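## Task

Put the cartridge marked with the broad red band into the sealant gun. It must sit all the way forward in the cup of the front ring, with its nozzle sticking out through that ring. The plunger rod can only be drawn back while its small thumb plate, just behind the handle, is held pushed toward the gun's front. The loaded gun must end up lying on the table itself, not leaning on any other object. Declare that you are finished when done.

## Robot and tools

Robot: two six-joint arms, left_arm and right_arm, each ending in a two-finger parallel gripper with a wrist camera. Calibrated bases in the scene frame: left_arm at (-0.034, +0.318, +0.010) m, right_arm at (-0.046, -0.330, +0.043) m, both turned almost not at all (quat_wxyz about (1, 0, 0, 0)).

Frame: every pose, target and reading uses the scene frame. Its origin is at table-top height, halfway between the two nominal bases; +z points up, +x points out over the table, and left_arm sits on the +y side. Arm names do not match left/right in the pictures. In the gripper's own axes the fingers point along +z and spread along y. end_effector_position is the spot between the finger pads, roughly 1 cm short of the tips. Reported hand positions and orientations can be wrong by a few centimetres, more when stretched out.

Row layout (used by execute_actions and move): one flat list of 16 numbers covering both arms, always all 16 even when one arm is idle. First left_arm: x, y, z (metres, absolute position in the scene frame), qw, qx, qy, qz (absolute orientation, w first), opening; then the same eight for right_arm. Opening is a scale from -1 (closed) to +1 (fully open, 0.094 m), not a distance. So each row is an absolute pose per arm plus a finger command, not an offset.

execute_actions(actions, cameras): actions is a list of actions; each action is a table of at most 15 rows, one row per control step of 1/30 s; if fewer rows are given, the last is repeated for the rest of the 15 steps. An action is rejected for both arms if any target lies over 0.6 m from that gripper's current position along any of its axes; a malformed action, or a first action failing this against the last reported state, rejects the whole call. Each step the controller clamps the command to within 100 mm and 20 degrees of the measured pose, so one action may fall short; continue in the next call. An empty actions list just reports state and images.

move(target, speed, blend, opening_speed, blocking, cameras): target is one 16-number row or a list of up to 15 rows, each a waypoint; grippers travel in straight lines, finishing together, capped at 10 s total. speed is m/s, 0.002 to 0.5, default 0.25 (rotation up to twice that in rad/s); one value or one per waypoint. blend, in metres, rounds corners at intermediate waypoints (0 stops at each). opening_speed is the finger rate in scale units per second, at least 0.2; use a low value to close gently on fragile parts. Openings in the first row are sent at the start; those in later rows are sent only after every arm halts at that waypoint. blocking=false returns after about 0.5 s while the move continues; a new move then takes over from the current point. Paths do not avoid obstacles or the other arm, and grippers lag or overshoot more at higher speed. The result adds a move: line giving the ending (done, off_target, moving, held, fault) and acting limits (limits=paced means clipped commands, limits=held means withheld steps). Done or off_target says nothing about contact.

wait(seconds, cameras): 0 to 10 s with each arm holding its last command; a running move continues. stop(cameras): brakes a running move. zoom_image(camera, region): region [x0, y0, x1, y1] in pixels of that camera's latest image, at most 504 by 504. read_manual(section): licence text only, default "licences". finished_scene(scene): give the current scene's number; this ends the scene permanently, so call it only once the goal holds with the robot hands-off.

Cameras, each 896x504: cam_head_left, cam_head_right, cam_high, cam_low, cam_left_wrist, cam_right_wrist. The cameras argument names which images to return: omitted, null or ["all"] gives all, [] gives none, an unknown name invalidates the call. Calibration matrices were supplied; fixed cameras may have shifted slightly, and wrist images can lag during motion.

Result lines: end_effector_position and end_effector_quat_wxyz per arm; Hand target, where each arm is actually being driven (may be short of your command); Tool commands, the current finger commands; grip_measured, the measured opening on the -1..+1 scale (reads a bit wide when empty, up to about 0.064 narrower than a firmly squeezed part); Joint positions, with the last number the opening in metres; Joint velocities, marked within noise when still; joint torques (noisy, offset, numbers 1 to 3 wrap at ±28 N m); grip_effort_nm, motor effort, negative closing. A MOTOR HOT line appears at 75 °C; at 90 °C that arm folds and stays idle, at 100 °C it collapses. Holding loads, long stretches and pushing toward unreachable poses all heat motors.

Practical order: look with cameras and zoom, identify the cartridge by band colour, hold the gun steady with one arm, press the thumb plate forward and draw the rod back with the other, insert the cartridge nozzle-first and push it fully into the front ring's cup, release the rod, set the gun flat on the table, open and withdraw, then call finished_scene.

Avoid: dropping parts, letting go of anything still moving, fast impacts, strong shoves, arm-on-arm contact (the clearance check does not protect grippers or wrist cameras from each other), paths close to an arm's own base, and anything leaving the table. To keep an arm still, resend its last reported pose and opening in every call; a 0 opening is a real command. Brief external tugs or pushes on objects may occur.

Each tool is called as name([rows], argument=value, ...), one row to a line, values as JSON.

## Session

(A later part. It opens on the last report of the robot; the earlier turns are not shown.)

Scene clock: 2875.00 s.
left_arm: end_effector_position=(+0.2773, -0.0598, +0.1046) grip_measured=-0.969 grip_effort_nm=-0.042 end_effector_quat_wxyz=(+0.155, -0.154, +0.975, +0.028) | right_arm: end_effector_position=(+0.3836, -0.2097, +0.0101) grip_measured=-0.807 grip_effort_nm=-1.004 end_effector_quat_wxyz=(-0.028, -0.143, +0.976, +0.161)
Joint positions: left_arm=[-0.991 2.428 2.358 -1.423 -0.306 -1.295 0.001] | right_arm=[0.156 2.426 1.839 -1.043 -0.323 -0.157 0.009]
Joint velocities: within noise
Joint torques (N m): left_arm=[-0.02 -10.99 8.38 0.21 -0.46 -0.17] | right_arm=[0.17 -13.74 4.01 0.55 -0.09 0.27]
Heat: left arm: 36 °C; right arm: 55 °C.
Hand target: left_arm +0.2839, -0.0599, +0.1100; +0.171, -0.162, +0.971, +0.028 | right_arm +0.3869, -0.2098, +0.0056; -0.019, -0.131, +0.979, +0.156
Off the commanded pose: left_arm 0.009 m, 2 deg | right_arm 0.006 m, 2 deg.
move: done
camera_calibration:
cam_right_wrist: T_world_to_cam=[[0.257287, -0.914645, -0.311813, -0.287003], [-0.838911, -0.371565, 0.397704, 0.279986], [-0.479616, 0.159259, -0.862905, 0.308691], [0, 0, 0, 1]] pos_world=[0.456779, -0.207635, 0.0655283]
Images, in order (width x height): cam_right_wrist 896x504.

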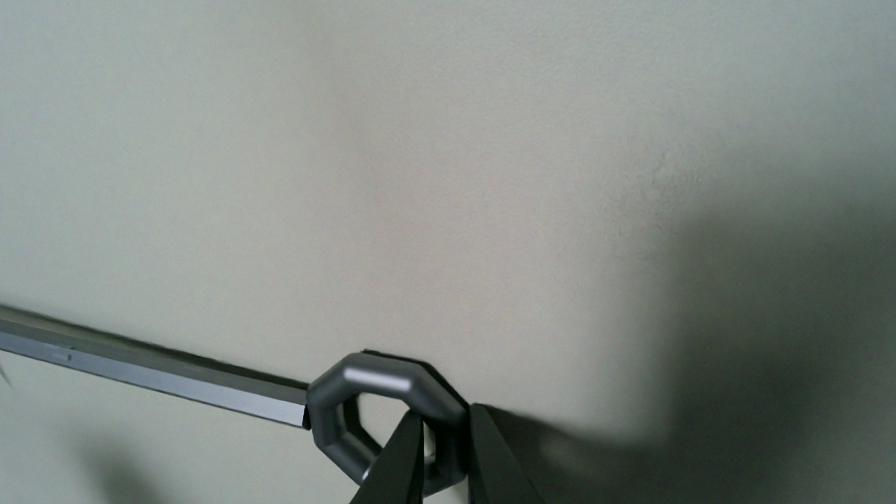

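move([
  [0.296,-0.068,0.11,0.1712,-0.1325,0.9758,0.0236,-0.97,0.386,-0.210,0.005,-0.0204,-0.1289,0.9792,0.1551,-0.95],
  [0.296,-0.066,0.065,0.1712,-0.1325,0.9758,0.0236,-0.97,0.386,-0.210,0.005,-0.0204,-0.1289,0.9792,0.1551,-0.95],
], speed=0.1, cameras=["cam_left_wrist","cam_high"])

Scene clock: 2894.07 s.
left_arm: end_effector_position=(+0.2887, -0.0633, +0.0609) grip_measured=-0.969 grip_effort_nm=-0.051 end_effector_quat_wxyz=(+0.154, -0.137, +0.978, +0.032) | right_arm: end_effector_position=(+0.3836, -0.2097, +0.0101) grip_measured=-0.807 grip_effort_nm=-1.004 end_effector_quat_wxyz=(-0.028, -0.143, +0.976, +0.161)
Joint positions: left_arm=[-0.976 2.462 2.244 -1.273 -0.306 -1.243 0.001] | right_arm=[0.156 2.426 1.839 -1.043 -0.323 -0.158 0.009]
Joint velocities: within noise
Joint torques (N m): left_arm=[0.57 -12.51 5.33 0.53 -0.35 0.16] | right_arm=[0.18 -13.68 3.95 0.53 -0.08 0.32]
Heat: left arm: 36 °C; right arm: 58 °C.
Hand target: left_arm +0.2976, -0.0638, +0.0648; +0.171, -0.136, +0.976, +0.025 | right_arm +0.3859, -0.2100, +0.0051; -0.021, -0.130, +0.979, +0.155
Off the commanded pose: left_arm 0.009 m, 2 deg | right_arm 0.006 m, 2 deg.
move: done
camera_calibration:
cam_left_wrist: T_world_to_cam=[[0.287896, -0.957356, -0.0241797, -0.14345], [-0.942497, -0.287722, 0.170042, 0.278545], [-0.169748, -0.0261652, -0.98514, 0.195941], [0, 0, 0, 1]] pos_world=[0.337088, -0.0520625, 0.142196]
Images, in order (width x height): cam_high 896x504, cam_left_wrist 896x504.

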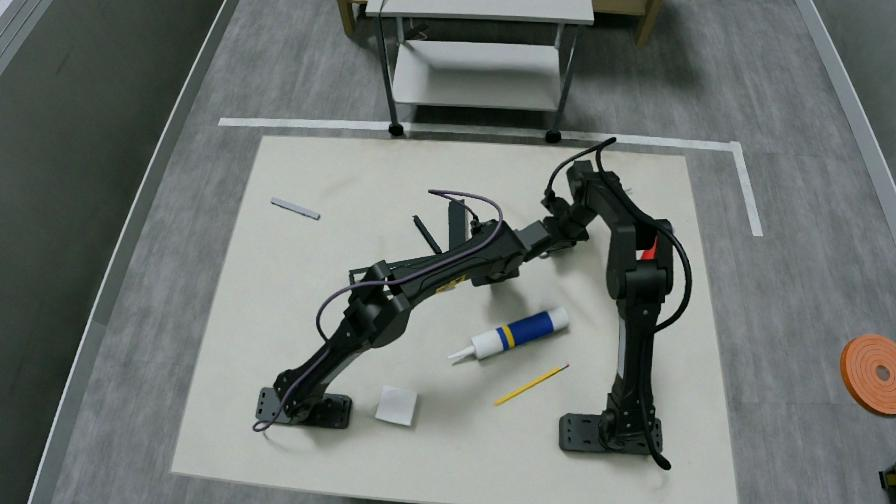

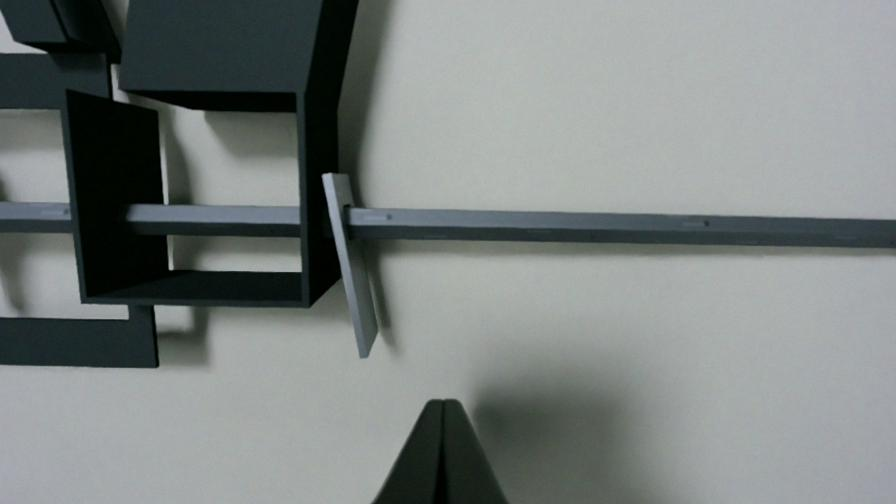

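move([
  [0.300,-0.068,0.032,0.1712,-0.1325,0.9758,0.0236,-0.97,0.386,-0.210,0.005,-0.0204,-0.1289,0.9792,0.1551,-0.95],
], speed=0.08, cameras=["cam_left_wrist"])

Scene clock: 2916.40 s.
left_arm: end_effector_position=(+0.2922, -0.0684, +0.0411) grip_measured=-0.969 grip_effort_nm=-0.037 end_effector_quat_wxyz=(+0.160, -0.136, +0.978, +0.020) | right_arm: end_effector_position=(+0.3836, -0.2097, +0.0101) grip_measured=-0.807 grip_effort_nm=-1.009 end_effector_quat_wxyz=(-0.028, -0.143, +0.976, +0.161)
Joint positions: left_arm=[-0.976 2.462 2.163 -1.164 -0.306 -1.237 0.001] | right_arm=[0.156 2.426 1.839 -1.043 -0.323 -0.158 0.009]
Joint velocities: within noise
Joint torques (N m): left_arm=[0.46 -10.73 5.39 0.6 -0.41 0.15] | right_arm=[0.2 -13.68 3.96 0.53 -0.08 0.33]
Heat: left arm: 37 °C; right arm: 59 °C.
Hand target: left_arm +0.2996, -0.0675, +0.0323; +0.171, -0.133, +0.976, +0.024 | right_arm +0.3859, -0.2100, +0.0051; -0.021, -0.129, +0.979, +0.155
Off the commanded pose: left_arm 0.012 m, 1 deg | right_arm 0.006 m, 2 deg.
move: off_target (left_arm)
camera_calibration:
cam_left_wrist: T_world_to_cam=[[0.282492, -0.95927, 0.00023617, -0.149449], [-0.946612, -0.278725, 0.161981, 0.285872], [-0.155317, -0.0459819, -0.986794, 0.171312], [0, 0, 0, 1]] pos_world=[0.339436, -0.0558053, 0.122779]
Images, in order (width x height): cam_left_wrist 896x504.

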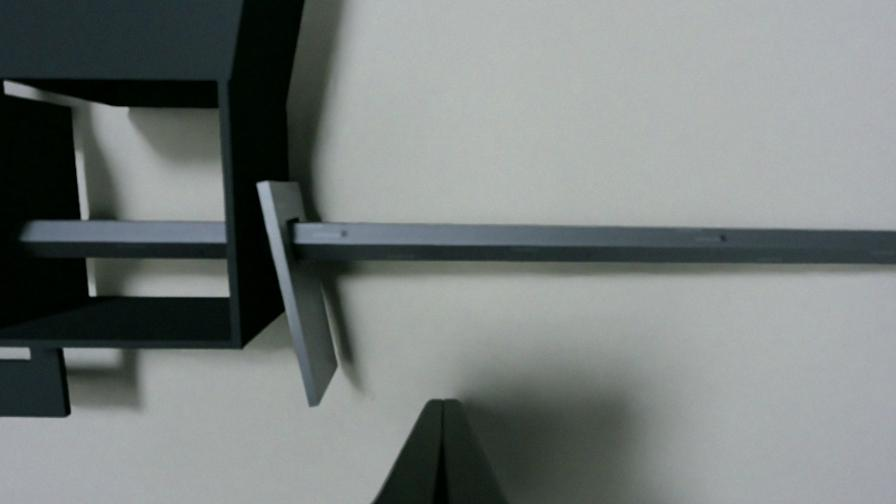

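move([
  [0.306,-0.062,0.020,0.1712,-0.1325,0.9758,0.0236,-0.97,0.386,-0.210,0.005,-0.0204,-0.1289,0.9792,0.1551,-0.95],
], speed=0.08, cameras=["cam_left_wrist","cam_low"])

Scene clock: 2939.33 s.
left_arm: end_effector_position=(+0.2982, -0.0622, +0.0276) grip_measured=-0.969 grip_effort_nm=-0.042 end_effector_quat_wxyz=(+0.160, -0.136, +0.977, +0.022) | right_arm: end_effector_position=(+0.3836, -0.2097, +0.0101) grip_measured=-0.807 grip_effort_nm=-1.004 end_effector_quat_wxyz=(-0.028, -0.143, +0.976, +0.161)
Joint positions: left_arm=[-0.959 2.462 2.109 -1.109 -0.306 -1.22 0.001] | right_arm=[0.156 2.426 1.839 -1.043 -0.323 -0.158 0.009]
Joint velocities: within noise
Joint torques (N m): left_arm=[0.28 -11.06 5.37 0.59 -0.36 0.16] | right_arm=[0.18 -13.68 3.96 0.52 -0.09 0.33]
Heat: left arm: 36 °C; right arm: 60 °C.
Hand target: left_arm +0.3050, -0.0617, +0.0200; +0.171, -0.133, +0.976, +0.024 | right_arm +0.3859, -0.2100, +0.0051; -0.021, -0.129, +0.979, +0.155
Off the commanded pose: left_arm 0.011 m, 1 deg | right_arm 0.006 m, 2 deg.
move: off_target (left_arm)
camera_calibration:
cam_left_wrist: T_world_to_cam=[[0.283338, -0.959013, -0.00368976, -0.145325], [-0.946274, -0.280195, 0.161416, 0.295309], [-0.155834, -0.0422438, -0.98688, 0.159648], [0, 0, 0, 1]] pos_world=[0.345498, -0.0498798, 0.10935]
Images, in order (width x height): cam_low 896x504, cam_left_wrist 896x504.

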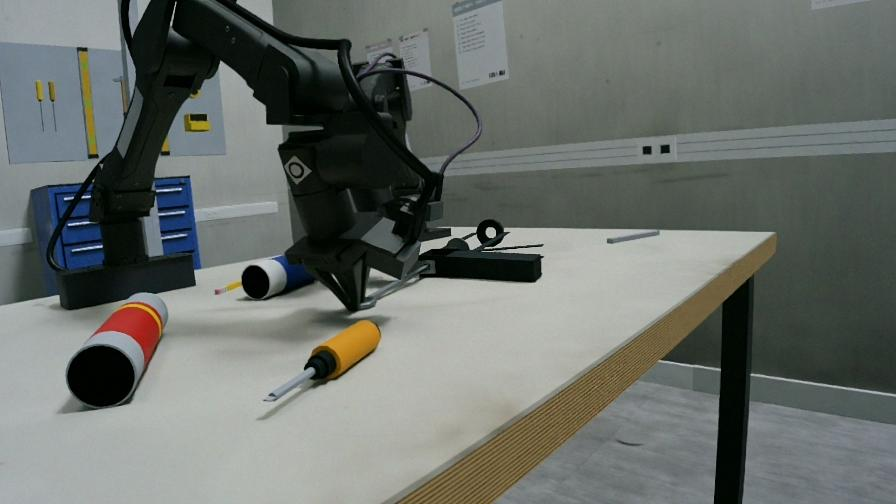

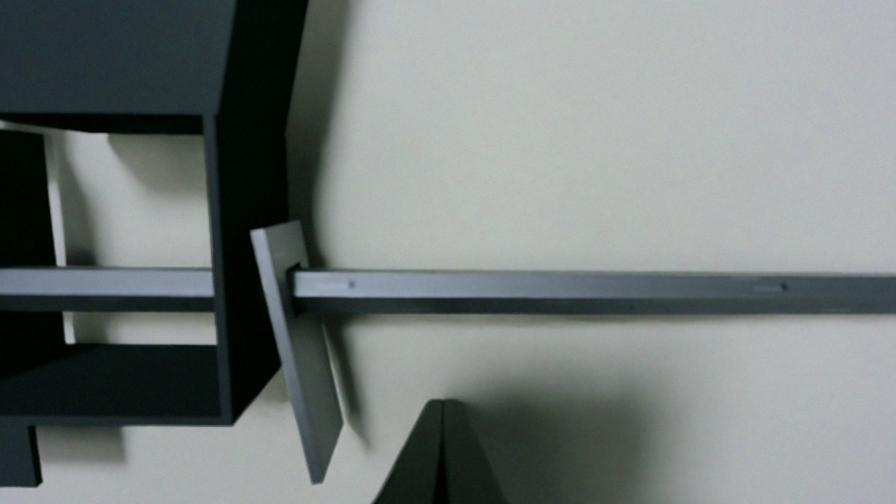

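move([
  [0.302,-0.045,0.022,0.1712,-0.1325,0.9758,0.0236,-0.97,0.386,-0.210,0.008,-0.0204,-0.1289,0.9792,0.1551,-0.95],
  [0.291,-0.005,0.024,0.1712,-0.1325,0.9758,0.0236,-0.97,0.396,-0.245,0.010,-0.0204,-0.1289,0.9792,0.1551,-0.95],
], speed=0.08, blend=0.01, cameras=["cam_left_wrist","cam_right_wrist","cam_low"])

Scene clock: 2955.17 s.
left_arm: end_effector_position=(+0.2931, -0.0450, +0.0209) grip_measured=-0.969 grip_effort_nm=-0.042 end_effector_quat_wxyz=(+0.184, -0.125, +0.975, -0.028) | right_arm: end_effector_position=(+0.3780, -0.2104, +0.0131) grip_measured=-0.844 grip_effort_nm=-1.009 end_effector_quat_wxyz=(-0.037, -0.148, +0.970, +0.190)
Joint positions: left_arm=[-0.944 2.27 1.726 -0.794 -0.296 -1.166 0.001] | right_arm=[0.134 2.428 1.837 -1.071 -0.379 -0.2 0.007]
Joint velocities: within noise
Joint torques (N m): left_arm=[2.17 -13.33 3.52 -0.21 -0.34 0.13] | right_arm=[-4.07 -12.4 8.53 0.09 0.38 -0.05]
Heat: left arm: 37 °C; right arm: 60 °C.
Hand target: left_arm +0.2893, -0.0121, +0.0241; +0.173, -0.128, +0.976, +0.017 | right_arm +0.3929, -0.2402, +0.0104; -0.022, -0.131, +0.978, +0.159
Off the commanded pose: left_arm 0.040 m, 6 deg | right_arm 0.039 m, 5 deg.
move: off_target (left_arm, right_arm); blend cut to 0.0086 m at target 1
camera_calibration:
cam_left_wrist: T_world_to_cam=[[0.244841, -0.964689, 0.0971001, -0.11847], [-0.96446, -0.232067, 0.126341, 0.304565], [-0.0993464, -0.124583, -0.987223, 0.132682], [0, 0, 0, 1]] pos_world=[0.335928, -0.0270773, 0.104011]
cam_right_wrist: T_world_to_cam=[[0.26235, -0.891455, -0.369433, -0.281514], [-0.8239, -0.406235, 0.395173, 0.260889], [-0.502355, 0.200702, -0.841046, 0.3257], [0, 0, 0, 1]] pos_world=[0.452419, -0.210344, 0.0668314]
Images, in order (width x height): cam_low 896x504, cam_left_wrist 896x504, cam_right_wrist 896x504.

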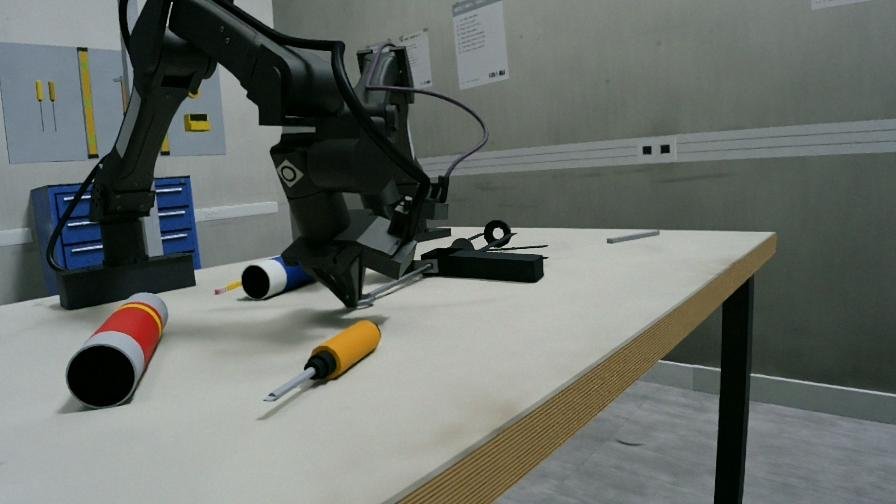

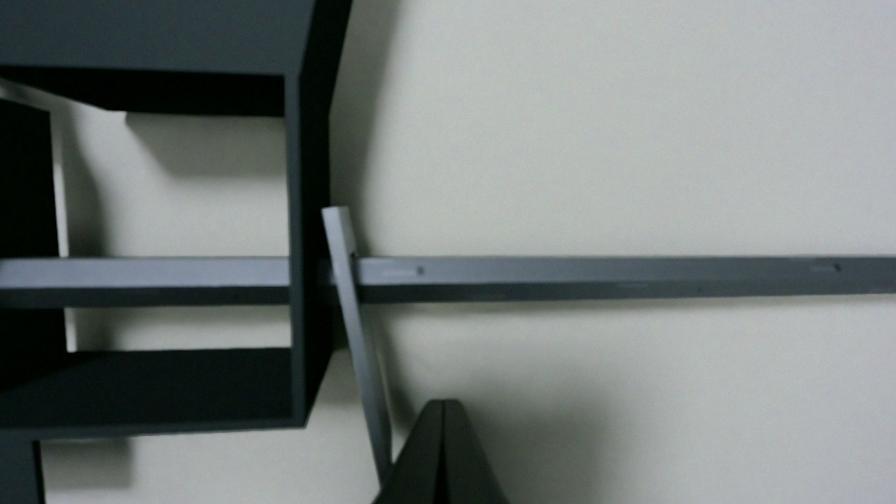

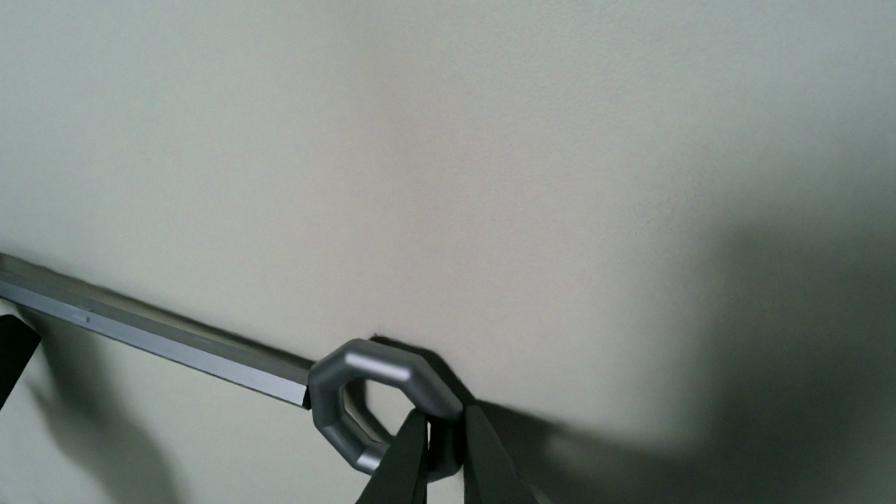

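move([
  [0.277,0.045,0.028,0.1712,-0.1325,0.9758,0.0236,-0.97,0.404,-0.275,0.010,-0.0204,-0.1289,0.9792,0.1551,-0.95],
], speed=0.1, cameras=["cam_left_wrist","cam_right_wrist","cam_high"])

Scene clock: 2964.33 s.
left_arm: end_effector_position=(+0.2911, -0.0374, +0.0392) grip_measured=-0.969 grip_effort_nm=-0.046 end_effector_quat_wxyz=(+0.191, -0.116, +0.969, -0.106) | right_arm: end_effector_position=(+0.3746, -0.2138, +0.0186) grip_measured=-0.858 grip_effort_nm=-1.013 end_effector_quat_wxyz=(-0.053, -0.140, +0.962, +0.229)
Joint positions: left_arm=[-0.909 2.098 1.488 -0.573 -0.214 -1.106 0.001] | right_arm=[0.099 2.452 1.877 -1.14 -0.454 -0.236 0.007]
Joint velocities: within noise
Joint torques (N m): left_arm=[3.84 -12.52 2.52 -1.03 -0.95 0.12] | right_arm=[-7.1 -12.72 9.59 0.2 1.15 -0.22]
Heat: left arm: 39 °C; right arm: 58 °C.
Hand target: left_arm +0.2791, +0.0355, +0.0297; +0.171, -0.127, +0.977, +0.016 | right_arm +0.3995, -0.2729, +0.0133; -0.022, -0.122, +0.980, +0.157
Off the commanded pose: left_arm 0.084 m, 15 deg | right_arm 0.068 m, 10 deg.
move: off_target (left_arm, right_arm)
camera_calibration:
cam_left_wrist: T_world_to_cam=[[0.195695, -0.949159, 0.246578, -0.103385], [-0.977939, -0.170145, 0.121188, 0.308599], [-0.0730728, -0.264854, -0.961516, 0.137642], [0, 0, 0, 1]] pos_world=[0.332081, -0.00916681, 0.120439]
cam_right_wrist: T_world_to_cam=[[0.233998, -0.863833, -0.446136, -0.263612], [-0.809691, -0.427161, 0.402411, 0.244591], [-0.538188, 0.267069, -0.799392, 0.356165], [0, 0, 0, 1]] pos_world=[0.451411, -0.218358, 0.0686826]
Images, in order (width x height): cam_high 896x504, cam_left_wrist 896x504, cam_right_wrist 896x504.

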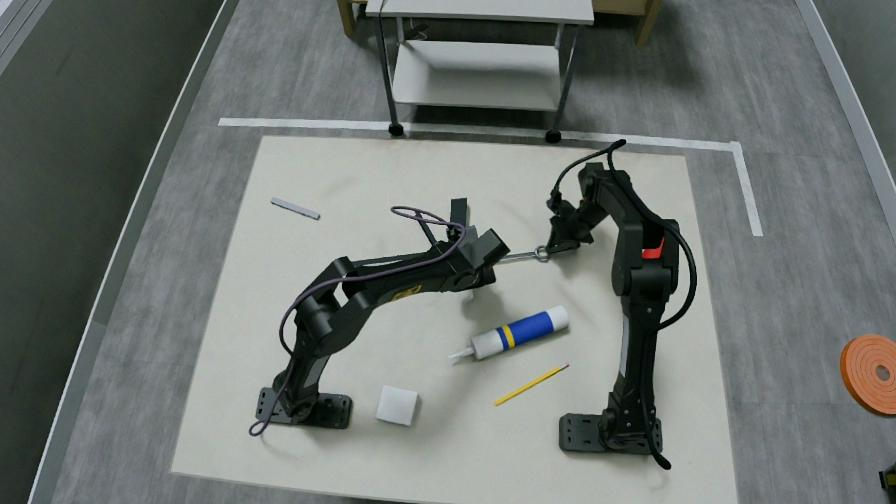

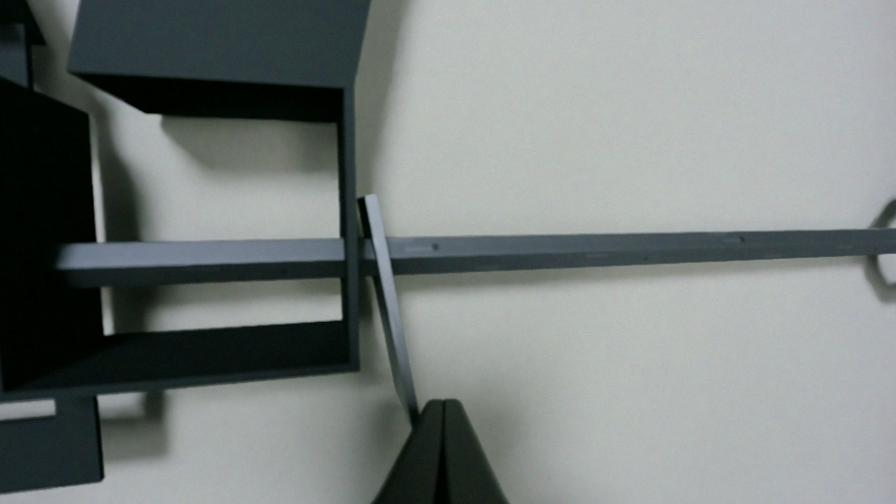

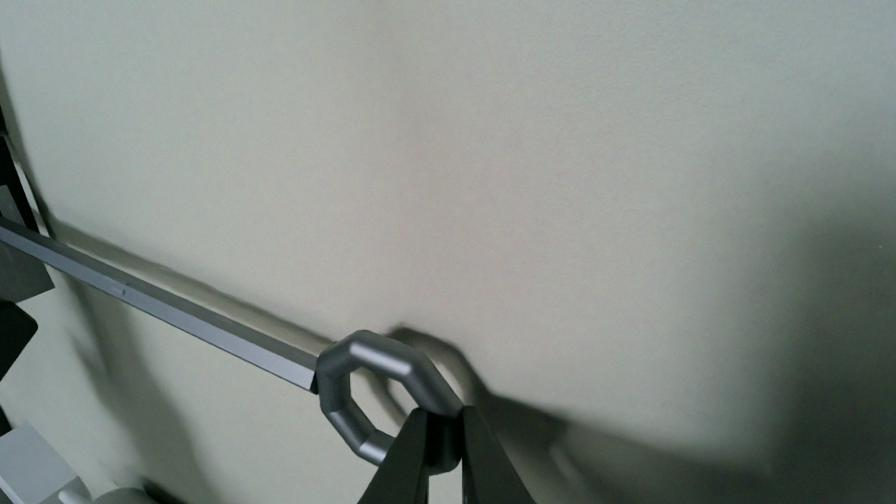

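move([
  [0.297,-0.040,0.035,0.1712,-0.1325,0.9758,0.0236,-0.97,0.382,-0.214,0.008,-0.0204,-0.1289,0.9792,0.1551,-0.95],
  [0.300,-0.060,0.045,0.1712,-0.1325,0.9758,0.0236,-0.97,0.384,-0.211,0.005,-0.0204,-0.1289,0.9792,0.1551,-0.95],
  [0.290,-0.055,0.12,0.1712,-0.1325,0.9758,0.0236,-0.97,0.384,-0.211,0.005,-0.0204,-0.1289,0.9792,0.1551,-0.95],
  [0.282,-0.010,0.15,0,-0.1305,0.9914,0,0.75,0.384,-0.211,0.005,-0.0204,-0.1289,0.9792,0.1551,-0.95],
], speed=0.12, blend=[0.005,0.01,0.02,0])

Scene clock: 3030.37 s.
left_arm: end_effector_position=(+0.2895, -0.0144, +0.1233) grip_measured=+0.748 grip_effort_nm=0.105 end_effector_quat_wxyz=(+0.011, -0.143, +0.990, -0.010) | right_arm: end_effector_position=(+0.3836, -0.2310, +0.0084) grip_measured=-0.949 grip_effort_nm=-0.037 end_effector_quat_wxyz=(-0.029, -0.117, +0.982, +0.147)
Joint positions: left_arm=[-0.801 2.389 2.401 -1.553 -0.006 -1.09 0.082] | right_arm=[0.119 2.412 1.813 -1.035 -0.293 -0.14 0.002]
Joint velocities: within noise
Joint torques (N m): left_arm=[0.21 -15.92 5.03 -0.05 0.09 0.19] | right_arm=[2.24 -13.45 4.33 0.55 -0.24 0.12]
Heat: left arm: 40 °C; right arm: 52 °C.
Hand target: left_arm +0.2832, -0.0083, +0.1485; +0.015, -0.137, +0.990, -0.023 | right_arm +0.3850, -0.2177, +0.0049; -0.019, -0.124, +0.981, +0.151
Off the commanded pose: left_arm 0.028 m, 2 deg | right_arm 0.020 m, 2 deg.
joint sent to its limit (left arm) — joint 4 (wrist pitch), lower limit. The joint targets are off in orientation, not in position.
move: off_target (left_arm, right_arm); target 4's new opening was sent with left_arm's hand 0.028 m and 2 deg from that target
camera_calibration:
cam_left_wrist: T_world_to_cam=[[0.291704, -0.95638, 0.0157023, -0.101403], [-0.855327, -0.253463, 0.451854, 0.223277], [-0.428164, -0.145238, -0.891954, 0.320407], [0, 0, 0, 1]] pos_world=[0.357741, 0.00614808, 0.186492]
cam_right_wrist: T_world_to_cam=[[0.208268, -0.935797, -0.284443, -0.293318], [-0.854067, -0.315729, 0.413382, 0.29131], [-0.476648, 0.156839, -0.86499, 0.308956], [0, 0, 0, 1]] pos_world=[0.45715, -0.230968, 0.0633892]

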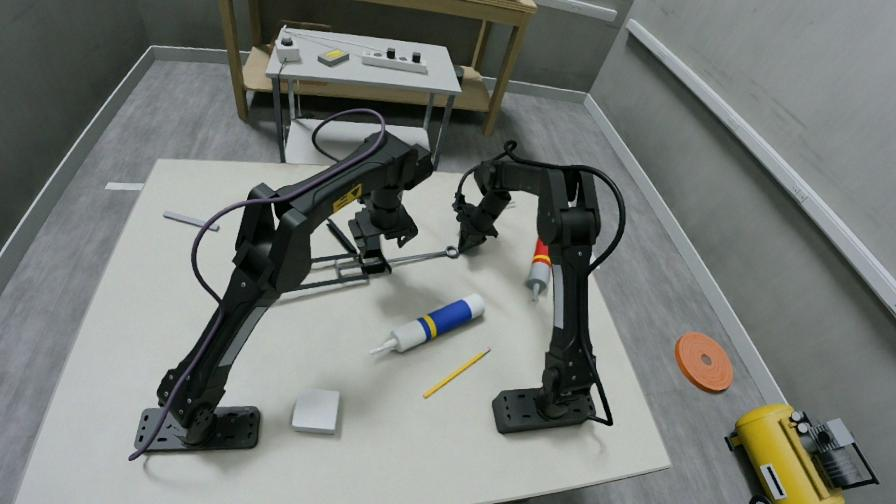

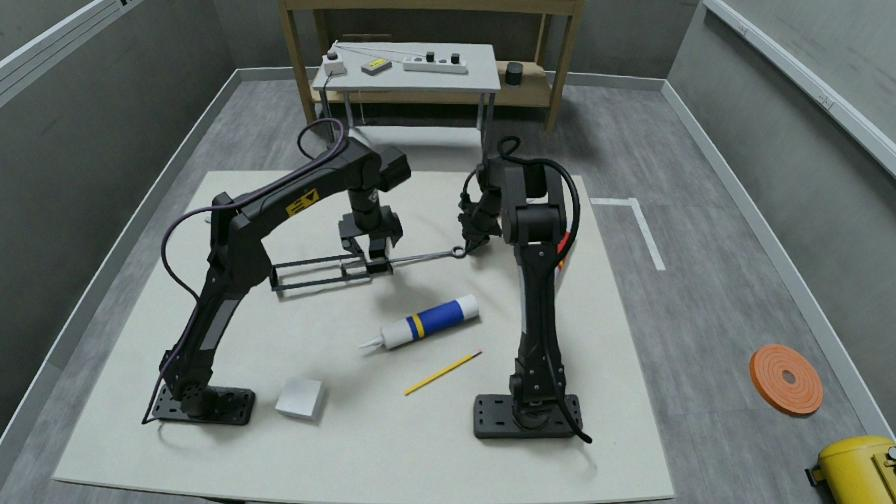

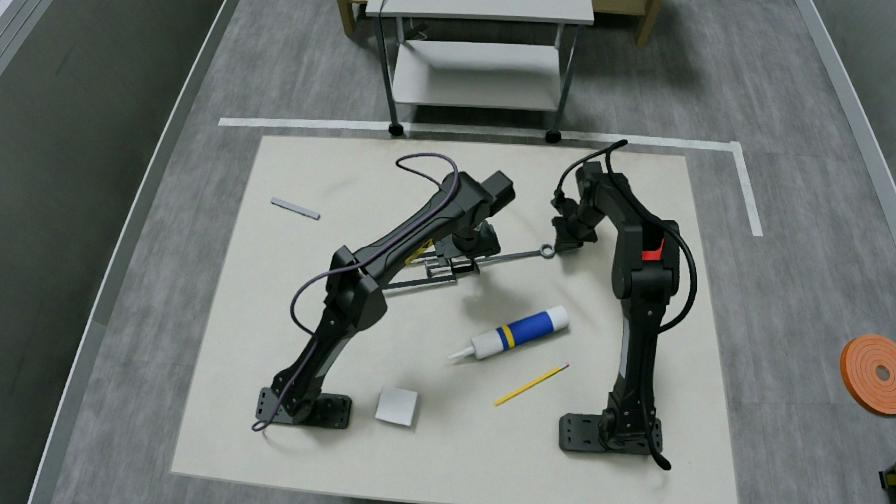

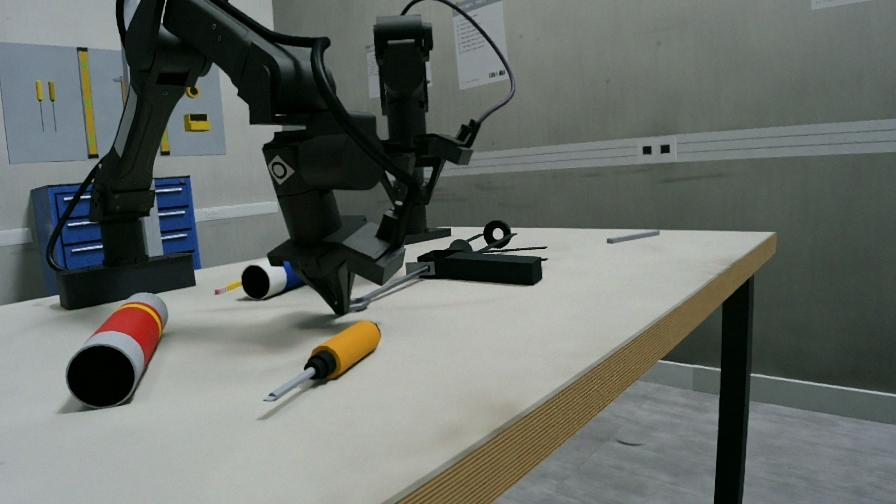

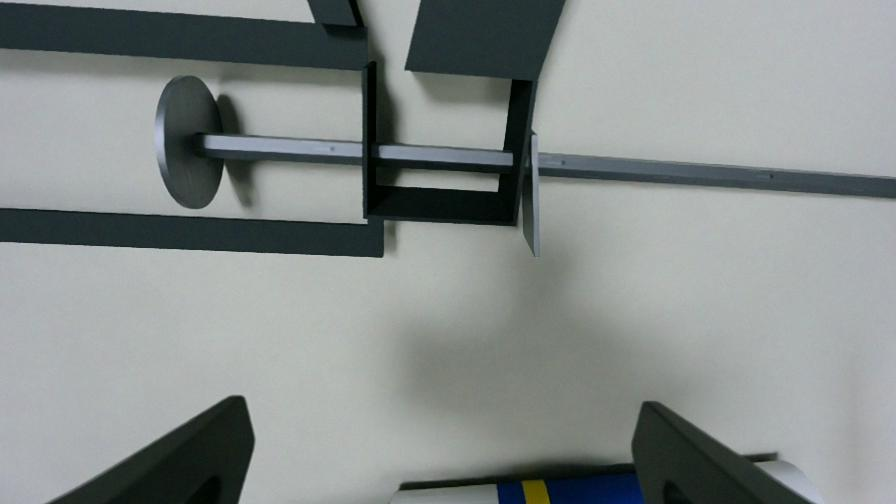

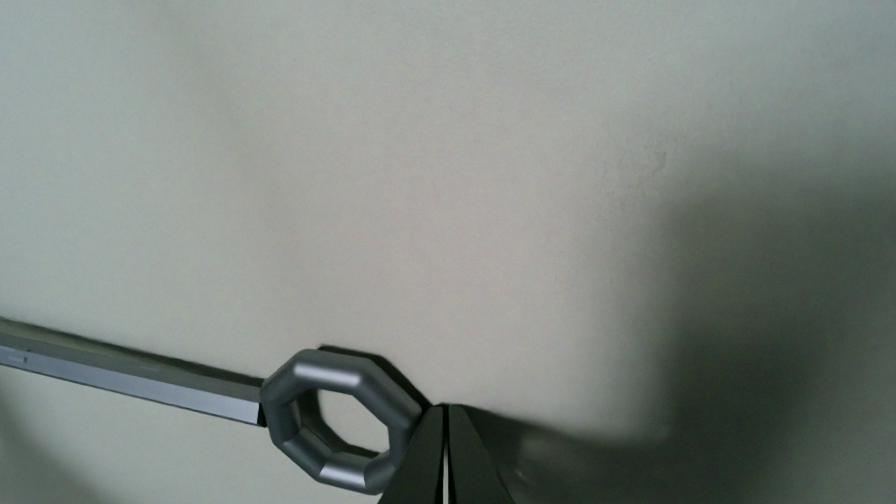

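move([
  [0.305,-0.015,0.085,0,-0.1132,0.9936,0,0.9,0.386,-0.228,0.030,-0.0204,-0.1289,0.9792,0.1551,-0.95],
], speed=0.12, cameras=["cam_left_wrist"])

Scene clock: 3062.60 s.
left_arm: end_effector_position=(+0.3000, -0.0087, +0.0910) grip_measured=+0.898 grip_effort_nm=0.110 end_effector_quat_wxyz=(-0.003, -0.121, +0.993, +0.009) | right_arm: end_effector_position=(+0.3792, -0.2315, +0.0098) grip_measured=-0.949 grip_effort_nm=-0.037 end_effector_quat_wxyz=(-0.038, -0.118, +0.981, +0.147)
Joint positions: left_arm=[-0.777 2.449 2.378 -1.517 -0.006 -1.021 0.089] | right_arm=[0.119 2.411 1.814 -1.057 -0.293 -0.146 0.002]
Joint velocities: within noise
Joint torques (N m): left_arm=[0.4 -10.36 6.23 0.36 0.06 0.17] | right_arm=[-0.03 -15.86 8.08 -0.24 -0.32 -0.21]
Heat: left arm: 42 °C; right arm: 52 °C.
Hand target: left_arm +0.3060, -0.0131, +0.0848; +0.000, -0.116, +0.993, +0.000 | right_arm +0.3857, -0.2280, +0.0294; -0.020, -0.129, +0.979, +0.155
Off the commanded pose: left_arm 0.010 m, 1 deg | right_arm 0.022 m, 3 deg.
move: off_target (right_arm)
camera_calibration:
cam_left_wrist: T_world_to_cam=[[0.248721, -0.968251, -0.0250719, -0.0820074], [-0.851173, -0.230852, 0.471394, 0.245443], [-0.462216, -0.0959049, -0.881566, 0.306567], [0, 0, 0, 1]] pos_world=[0.371012, 0.00665871, 0.152502]
Images, in order (width x height): cam_left_wrist 896x504.

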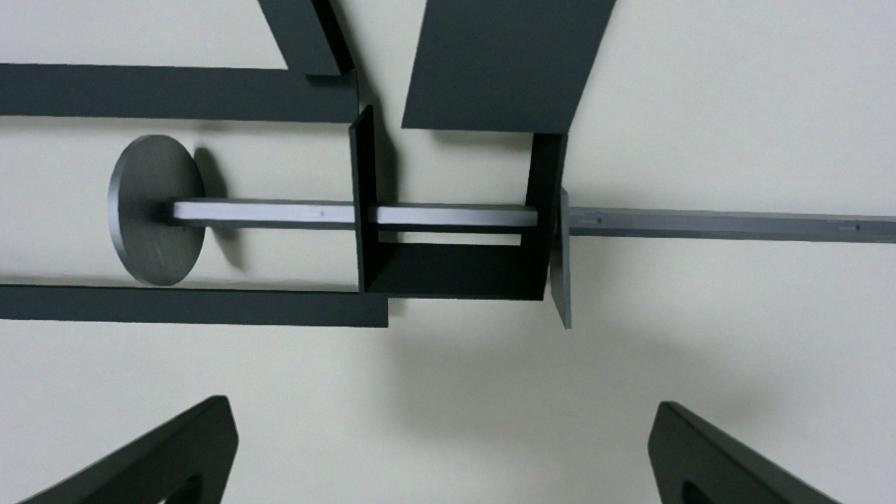

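move([
  [0.309,-0.022,0.060,0,-0.1175,0.9931,0,0.9,0.386,-0.228,0.030,-0.0204,-0.1289,0.9792,0.1551,-0.95],
], speed=0.12, cameras=["cam_left_wrist"])

Scene clock: 3088.43 s.
left_arm: end_effector_position=(+0.3070, -0.0157, +0.0704) grip_measured=+0.898 grip_effort_nm=0.105 end_effector_quat_wxyz=(+0.001, -0.120, +0.993, +0.004) | right_arm: end_effector_position=(+0.3792, -0.2315, +0.0098) grip_measured=-0.949 grip_effort_nm=-0.037 end_effector_quat_wxyz=(-0.038, -0.118, +0.981, +0.147)
Joint positions: left_arm=[-0.777 2.478 2.349 -1.446 -0.006 -1.019 0.089] | right_arm=[0.119 2.411 1.814 -1.057 -0.293 -0.146 0.002]
Joint velocities: within noise
Joint torques (N m): left_arm=[-0.38 -10.39 5.68 0.41 0.06 0.05] | right_arm=[-0.03 -15.86 8.14 -0.24 -0.31 -0.2]
Heat: left arm: 42 °C; right arm: 60 °C.
Hand target: left_arm +0.3087, -0.0216, +0.0603; +0.000, -0.117, +0.993, +0.000 | right_arm +0.3859, -0.2281, +0.0295; -0.020, -0.129, +0.979, +0.155
Off the commanded pose: left_arm 0.012 m, 1 deg | right_arm 0.022 m, 3 deg.
move: off_target (left_arm, right_arm)
camera_calibration:
cam_left_wrist: T_world_to_cam=[[0.247408, -0.968802, -0.0145558, -0.0913731], [-0.855608, -0.225501, 0.465923, 0.261382], [-0.45467, -0.102819, -0.884705, 0.288809], [0, 0, 0, 1]] pos_world=[0.377559, 0.000114373, 0.132397]
Images, in order (width x height): cam_left_wrist 896x504.

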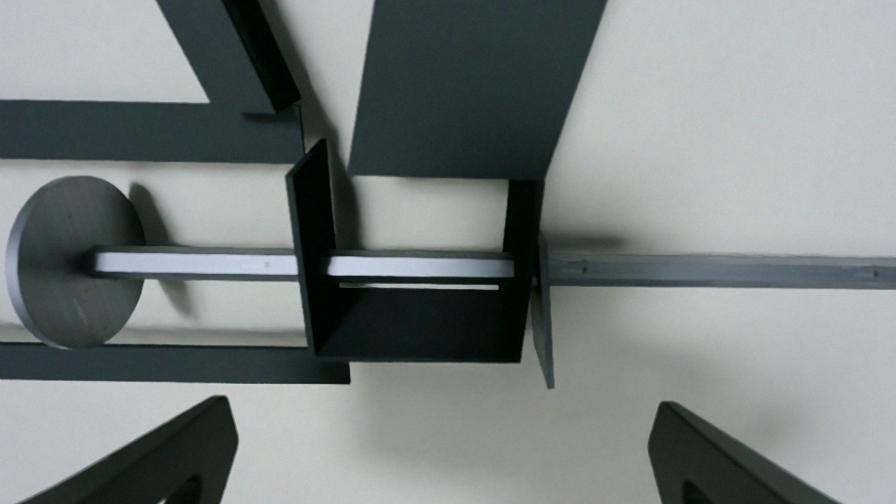

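move([
  [0.308,-0.018,0.045,0,-0.1188,0.9929,0,0.9,0.380,-0.231,0.012,-0.0204,-0.1289,0.9792,0.1551,-0.95],
  [0.308,-0.018,0.034,0,-0.1188,0.9929,0,0.9,0.380,-0.231,0.012,-0.0204,-0.1289,0.9792,0.1551,-0.95],
], speed=0.08, blend=0.005, cameras=["cam_left_wrist","cam_low"])

Scene clock: 3110.87 s.
left_arm: end_effector_position=(+0.3007, -0.0106, +0.0358) grip_measured=+0.898 grip_effort_nm=0.100 end_effector_quat_wxyz=(-0.010, -0.119, +0.993, +0.020) | right_arm: end_effector_position=(+0.3793, -0.2316, +0.0089) grip_measured=-0.949 grip_effort_nm=-0.037 end_effector_quat_wxyz=(-0.031, -0.121, +0.981, +0.148)
Joint positions: left_arm=[-0.78 2.478 2.211 -1.346 -0.009 -1.021 0.089] | right_arm=[0.117 2.4 1.791 -1.032 -0.296 -0.152 0.002]
Joint velocities: within noise
Joint torques (N m): left_arm=[0.08 -12.07 4.86 0.53 0.04 0.02] | right_arm=[-0.32 -14.71 4.14 0.28 -0.28 -0.2]
Heat: left arm: 40 °C; right arm: 61 °C.
Hand target: left_arm +0.3068, -0.0180, +0.0342; +0.001, -0.118, +0.993, +0.002 | right_arm +0.3803, -0.2309, +0.0122; -0.020, -0.129, +0.979, +0.155
Off the commanded pose: left_arm 0.011 m, 3 deg | right_arm 0.003 m, 2 deg.
move: off_target (left_arm)
camera_calibration:
cam_left_wrist: T_world_to_cam=[[0.245054, -0.968271, -0.0489893, -0.0834655], [-0.844119, -0.237942, 0.480466, 0.269037], [-0.476878, -0.0763872, -0.875644, 0.262515], [0, 0, 0, 1]] pos_world=[0.372741, 0.00325088, 0.0965178]
Images, in order (width x height): cam_low 896x504, cam_left_wrist 896x504.

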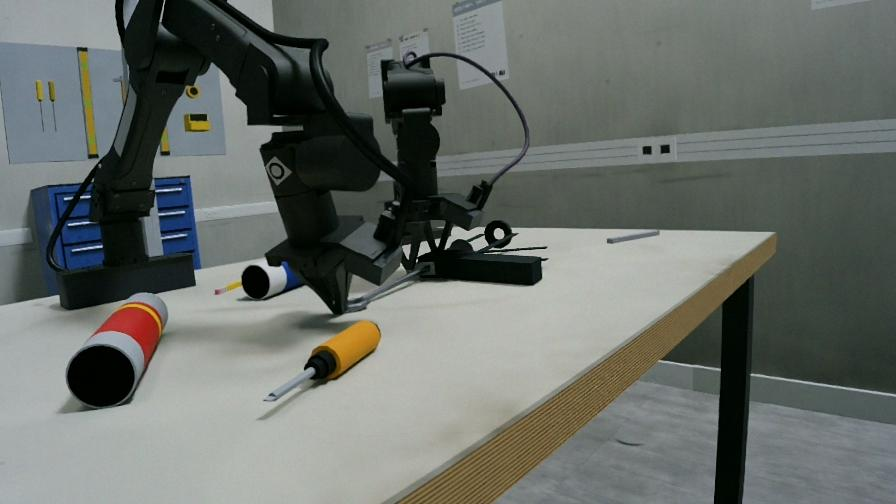

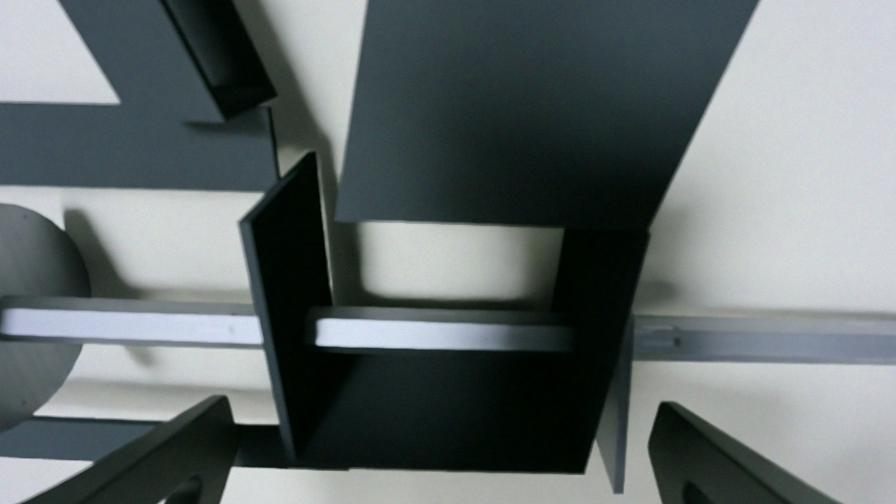

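move([
  [0.308,-0.018,0.034,0,-0.1188,0.9929,0,0.05,0.380,-0.231,0.012,-0.0204,-0.1289,0.9792,0.1551,-0.95],
], speed=0.08, opening_speed=0.5, cameras=["cam_left_wrist","cam_low"])

Scene clock: 3125.40 s.
left_arm: end_effector_position=(+0.3047, -0.0114, +0.0357) grip_measured=+0.164 grip_effort_nm=-1.023 end_effector_quat_wxyz=(-0.007, -0.115, +0.993, +0.013) | right_arm: end_effector_position=(+0.3794, -0.2320, +0.0090) grip_measured=-0.949 grip_effort_nm=-0.032 end_effector_quat_wxyz=(-0.031, -0.121, +0.981, +0.149)
Joint positions: left_arm=[-0.774 2.478 2.211 -1.332 -0.006 -1.007 0.055] | right_arm=[0.116 2.4 1.791 -1.032 -0.298 -0.152 0.002]
Joint velocities: within noise
Joint torques (N m): left_arm=[0.01 -11.99 5.27 0.44 0.11 0.04] | right_arm=[-0.27 -14.67 4.08 0.28 -0.28 -0.19]
Heat: left arm: 40 °C; right arm: 57 °C.
Hand target: left_arm +0.3091, -0.0169, +0.0343; -0.001, -0.116, +0.993, -0.001 | right_arm +0.3799, -0.2310, +0.0120; -0.021, -0.128, +0.979, +0.156
Off the commanded pose: left_arm 0.008 m, 2 deg | right_arm 0.003 m, 2 deg.
move: done
camera_calibration:
cam_left_wrist: T_world_to_cam=[[0.238041, -0.970608, -0.0354455, -0.0835524], [-0.84934, -0.225725, 0.477148, 0.274217], [-0.471124, -0.0834755, -0.878108, 0.262543], [0, 0, 0, 1]] pos_world=[0.376482, 0.00271685, 0.0967375]
Images, in order (width x height): cam_low 896x504, cam_left_wrist 896x504.

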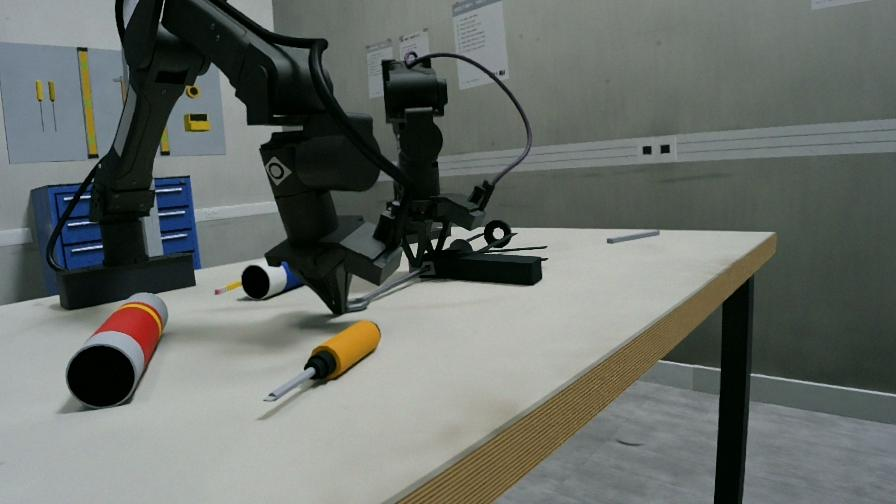

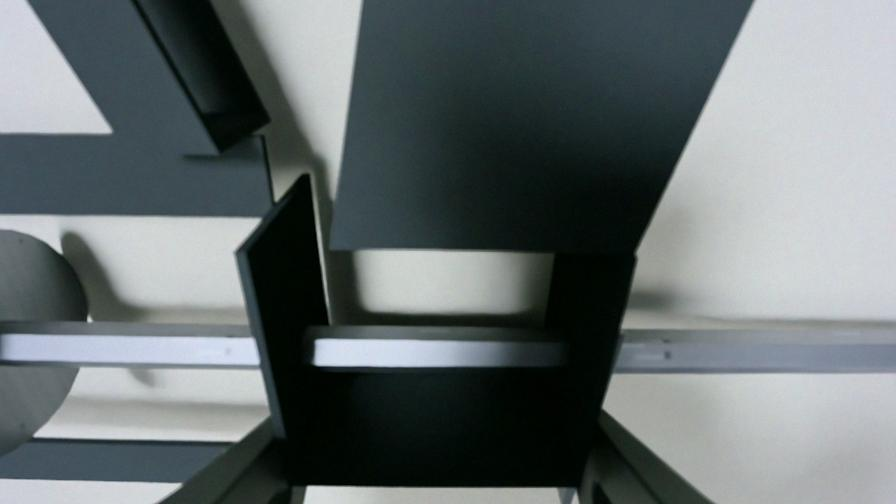

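move([
  [0.308,-0.018,0.034,0,-0.1188,0.9929,0,0.05,0.380,-0.232,0.045,0.0,-0.122,0.9925,0.0,-0.62],
], speed=0.1, cameras=["cam_left_wrist","cam_right_wrist"])

Scene clock: 3136.13 s.
left_arm: end_effector_position=(+0.3051, -0.0111, +0.0357) grip_measured=+0.164 grip_effort_nm=-1.018 end_effector_quat_wxyz=(-0.008, -0.116, +0.993, +0.013) | right_arm: end_effector_position=(+0.3778, -0.2305, +0.0270) grip_measured=-0.622 grip_effort_nm=0.129 end_effector_quat_wxyz=(-0.013, -0.132, +0.991, +0.003)
Joint positions: left_arm=[-0.772 2.478 2.211 -1.332 -0.004 -1.007 0.055] | right_arm=[0.237 2.33 1.776 -1.043 -0.008 -0.042 0.018]
Joint velocities: within noise
Joint torques (N m): left_arm=[-0.27 -12 5.2 0.43 0.04 -0.09] | right_arm=[0.38 -16.16 6.22 -0.04 0.08 0.13]
Heat: left arm: 40 °C; right arm: 57 °C.
Hand target: left_arm +0.3083, -0.0175, +0.0341; +0.000, -0.119, +0.993, +0.000 | right_arm +0.3794, -0.2298, +0.0437; +0.000, -0.127, +0.992, -0.001
Off the commanded pose: left_arm 0.008 m, 2 deg | right_arm 0.018 m, 2 deg.
move: off_target (right_arm)
camera_calibration:
cam_left_wrist: T_world_to_cam=[[0.239536, -0.970269, -0.0346385, -0.083793], [-0.84847, -0.226542, 0.478306, 0.274241], [-0.471933, -0.0851818, -0.87751, 0.262923], [0, 0, 0, 1]] pos_world=[0.376839, 0.00322177, 0.0966436]
cam_right_wrist: T_world_to_cam=[[0.249764, -0.968305, 0.00159331, -0.317234], [-0.875014, -0.224996, 0.428634, 0.307273], [-0.41469, -0.108452, -0.903477, 0.238701], [0, 0, 0, 1]] pos_world=[0.447089, -0.212157, 0.0844586]
Images, in order (width x height): cam_left_wrist 896x504, cam_right_wrist 896x504.

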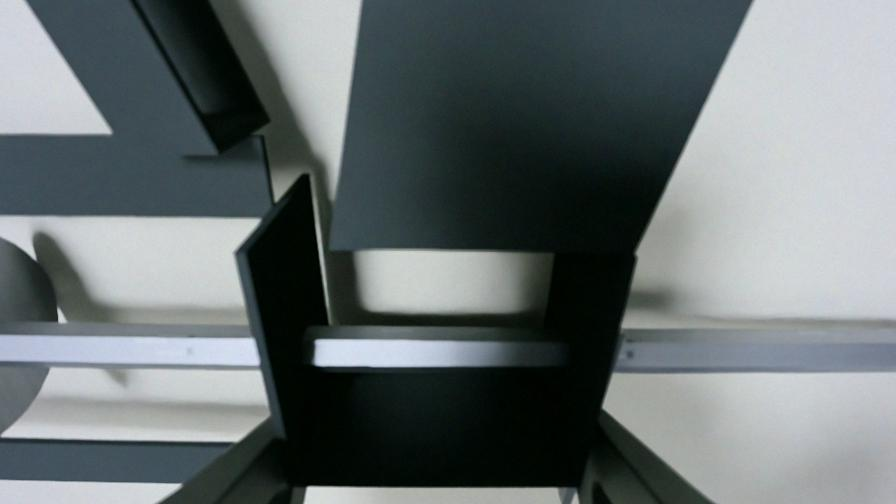

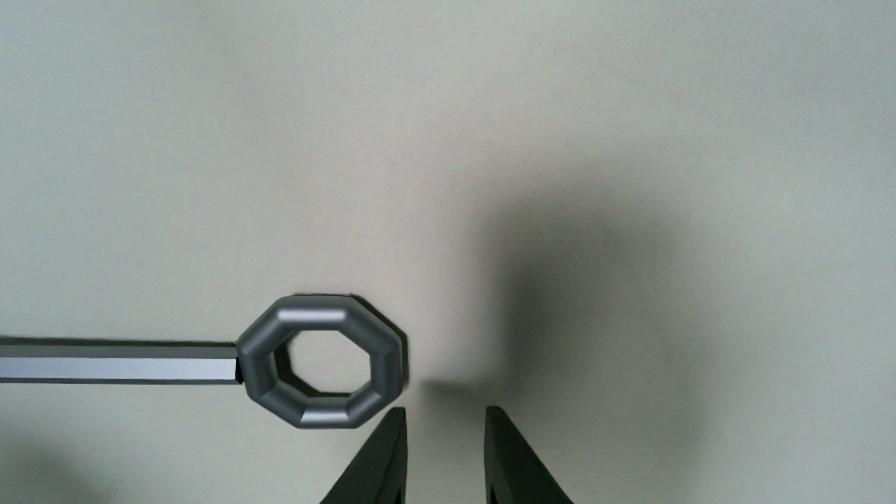

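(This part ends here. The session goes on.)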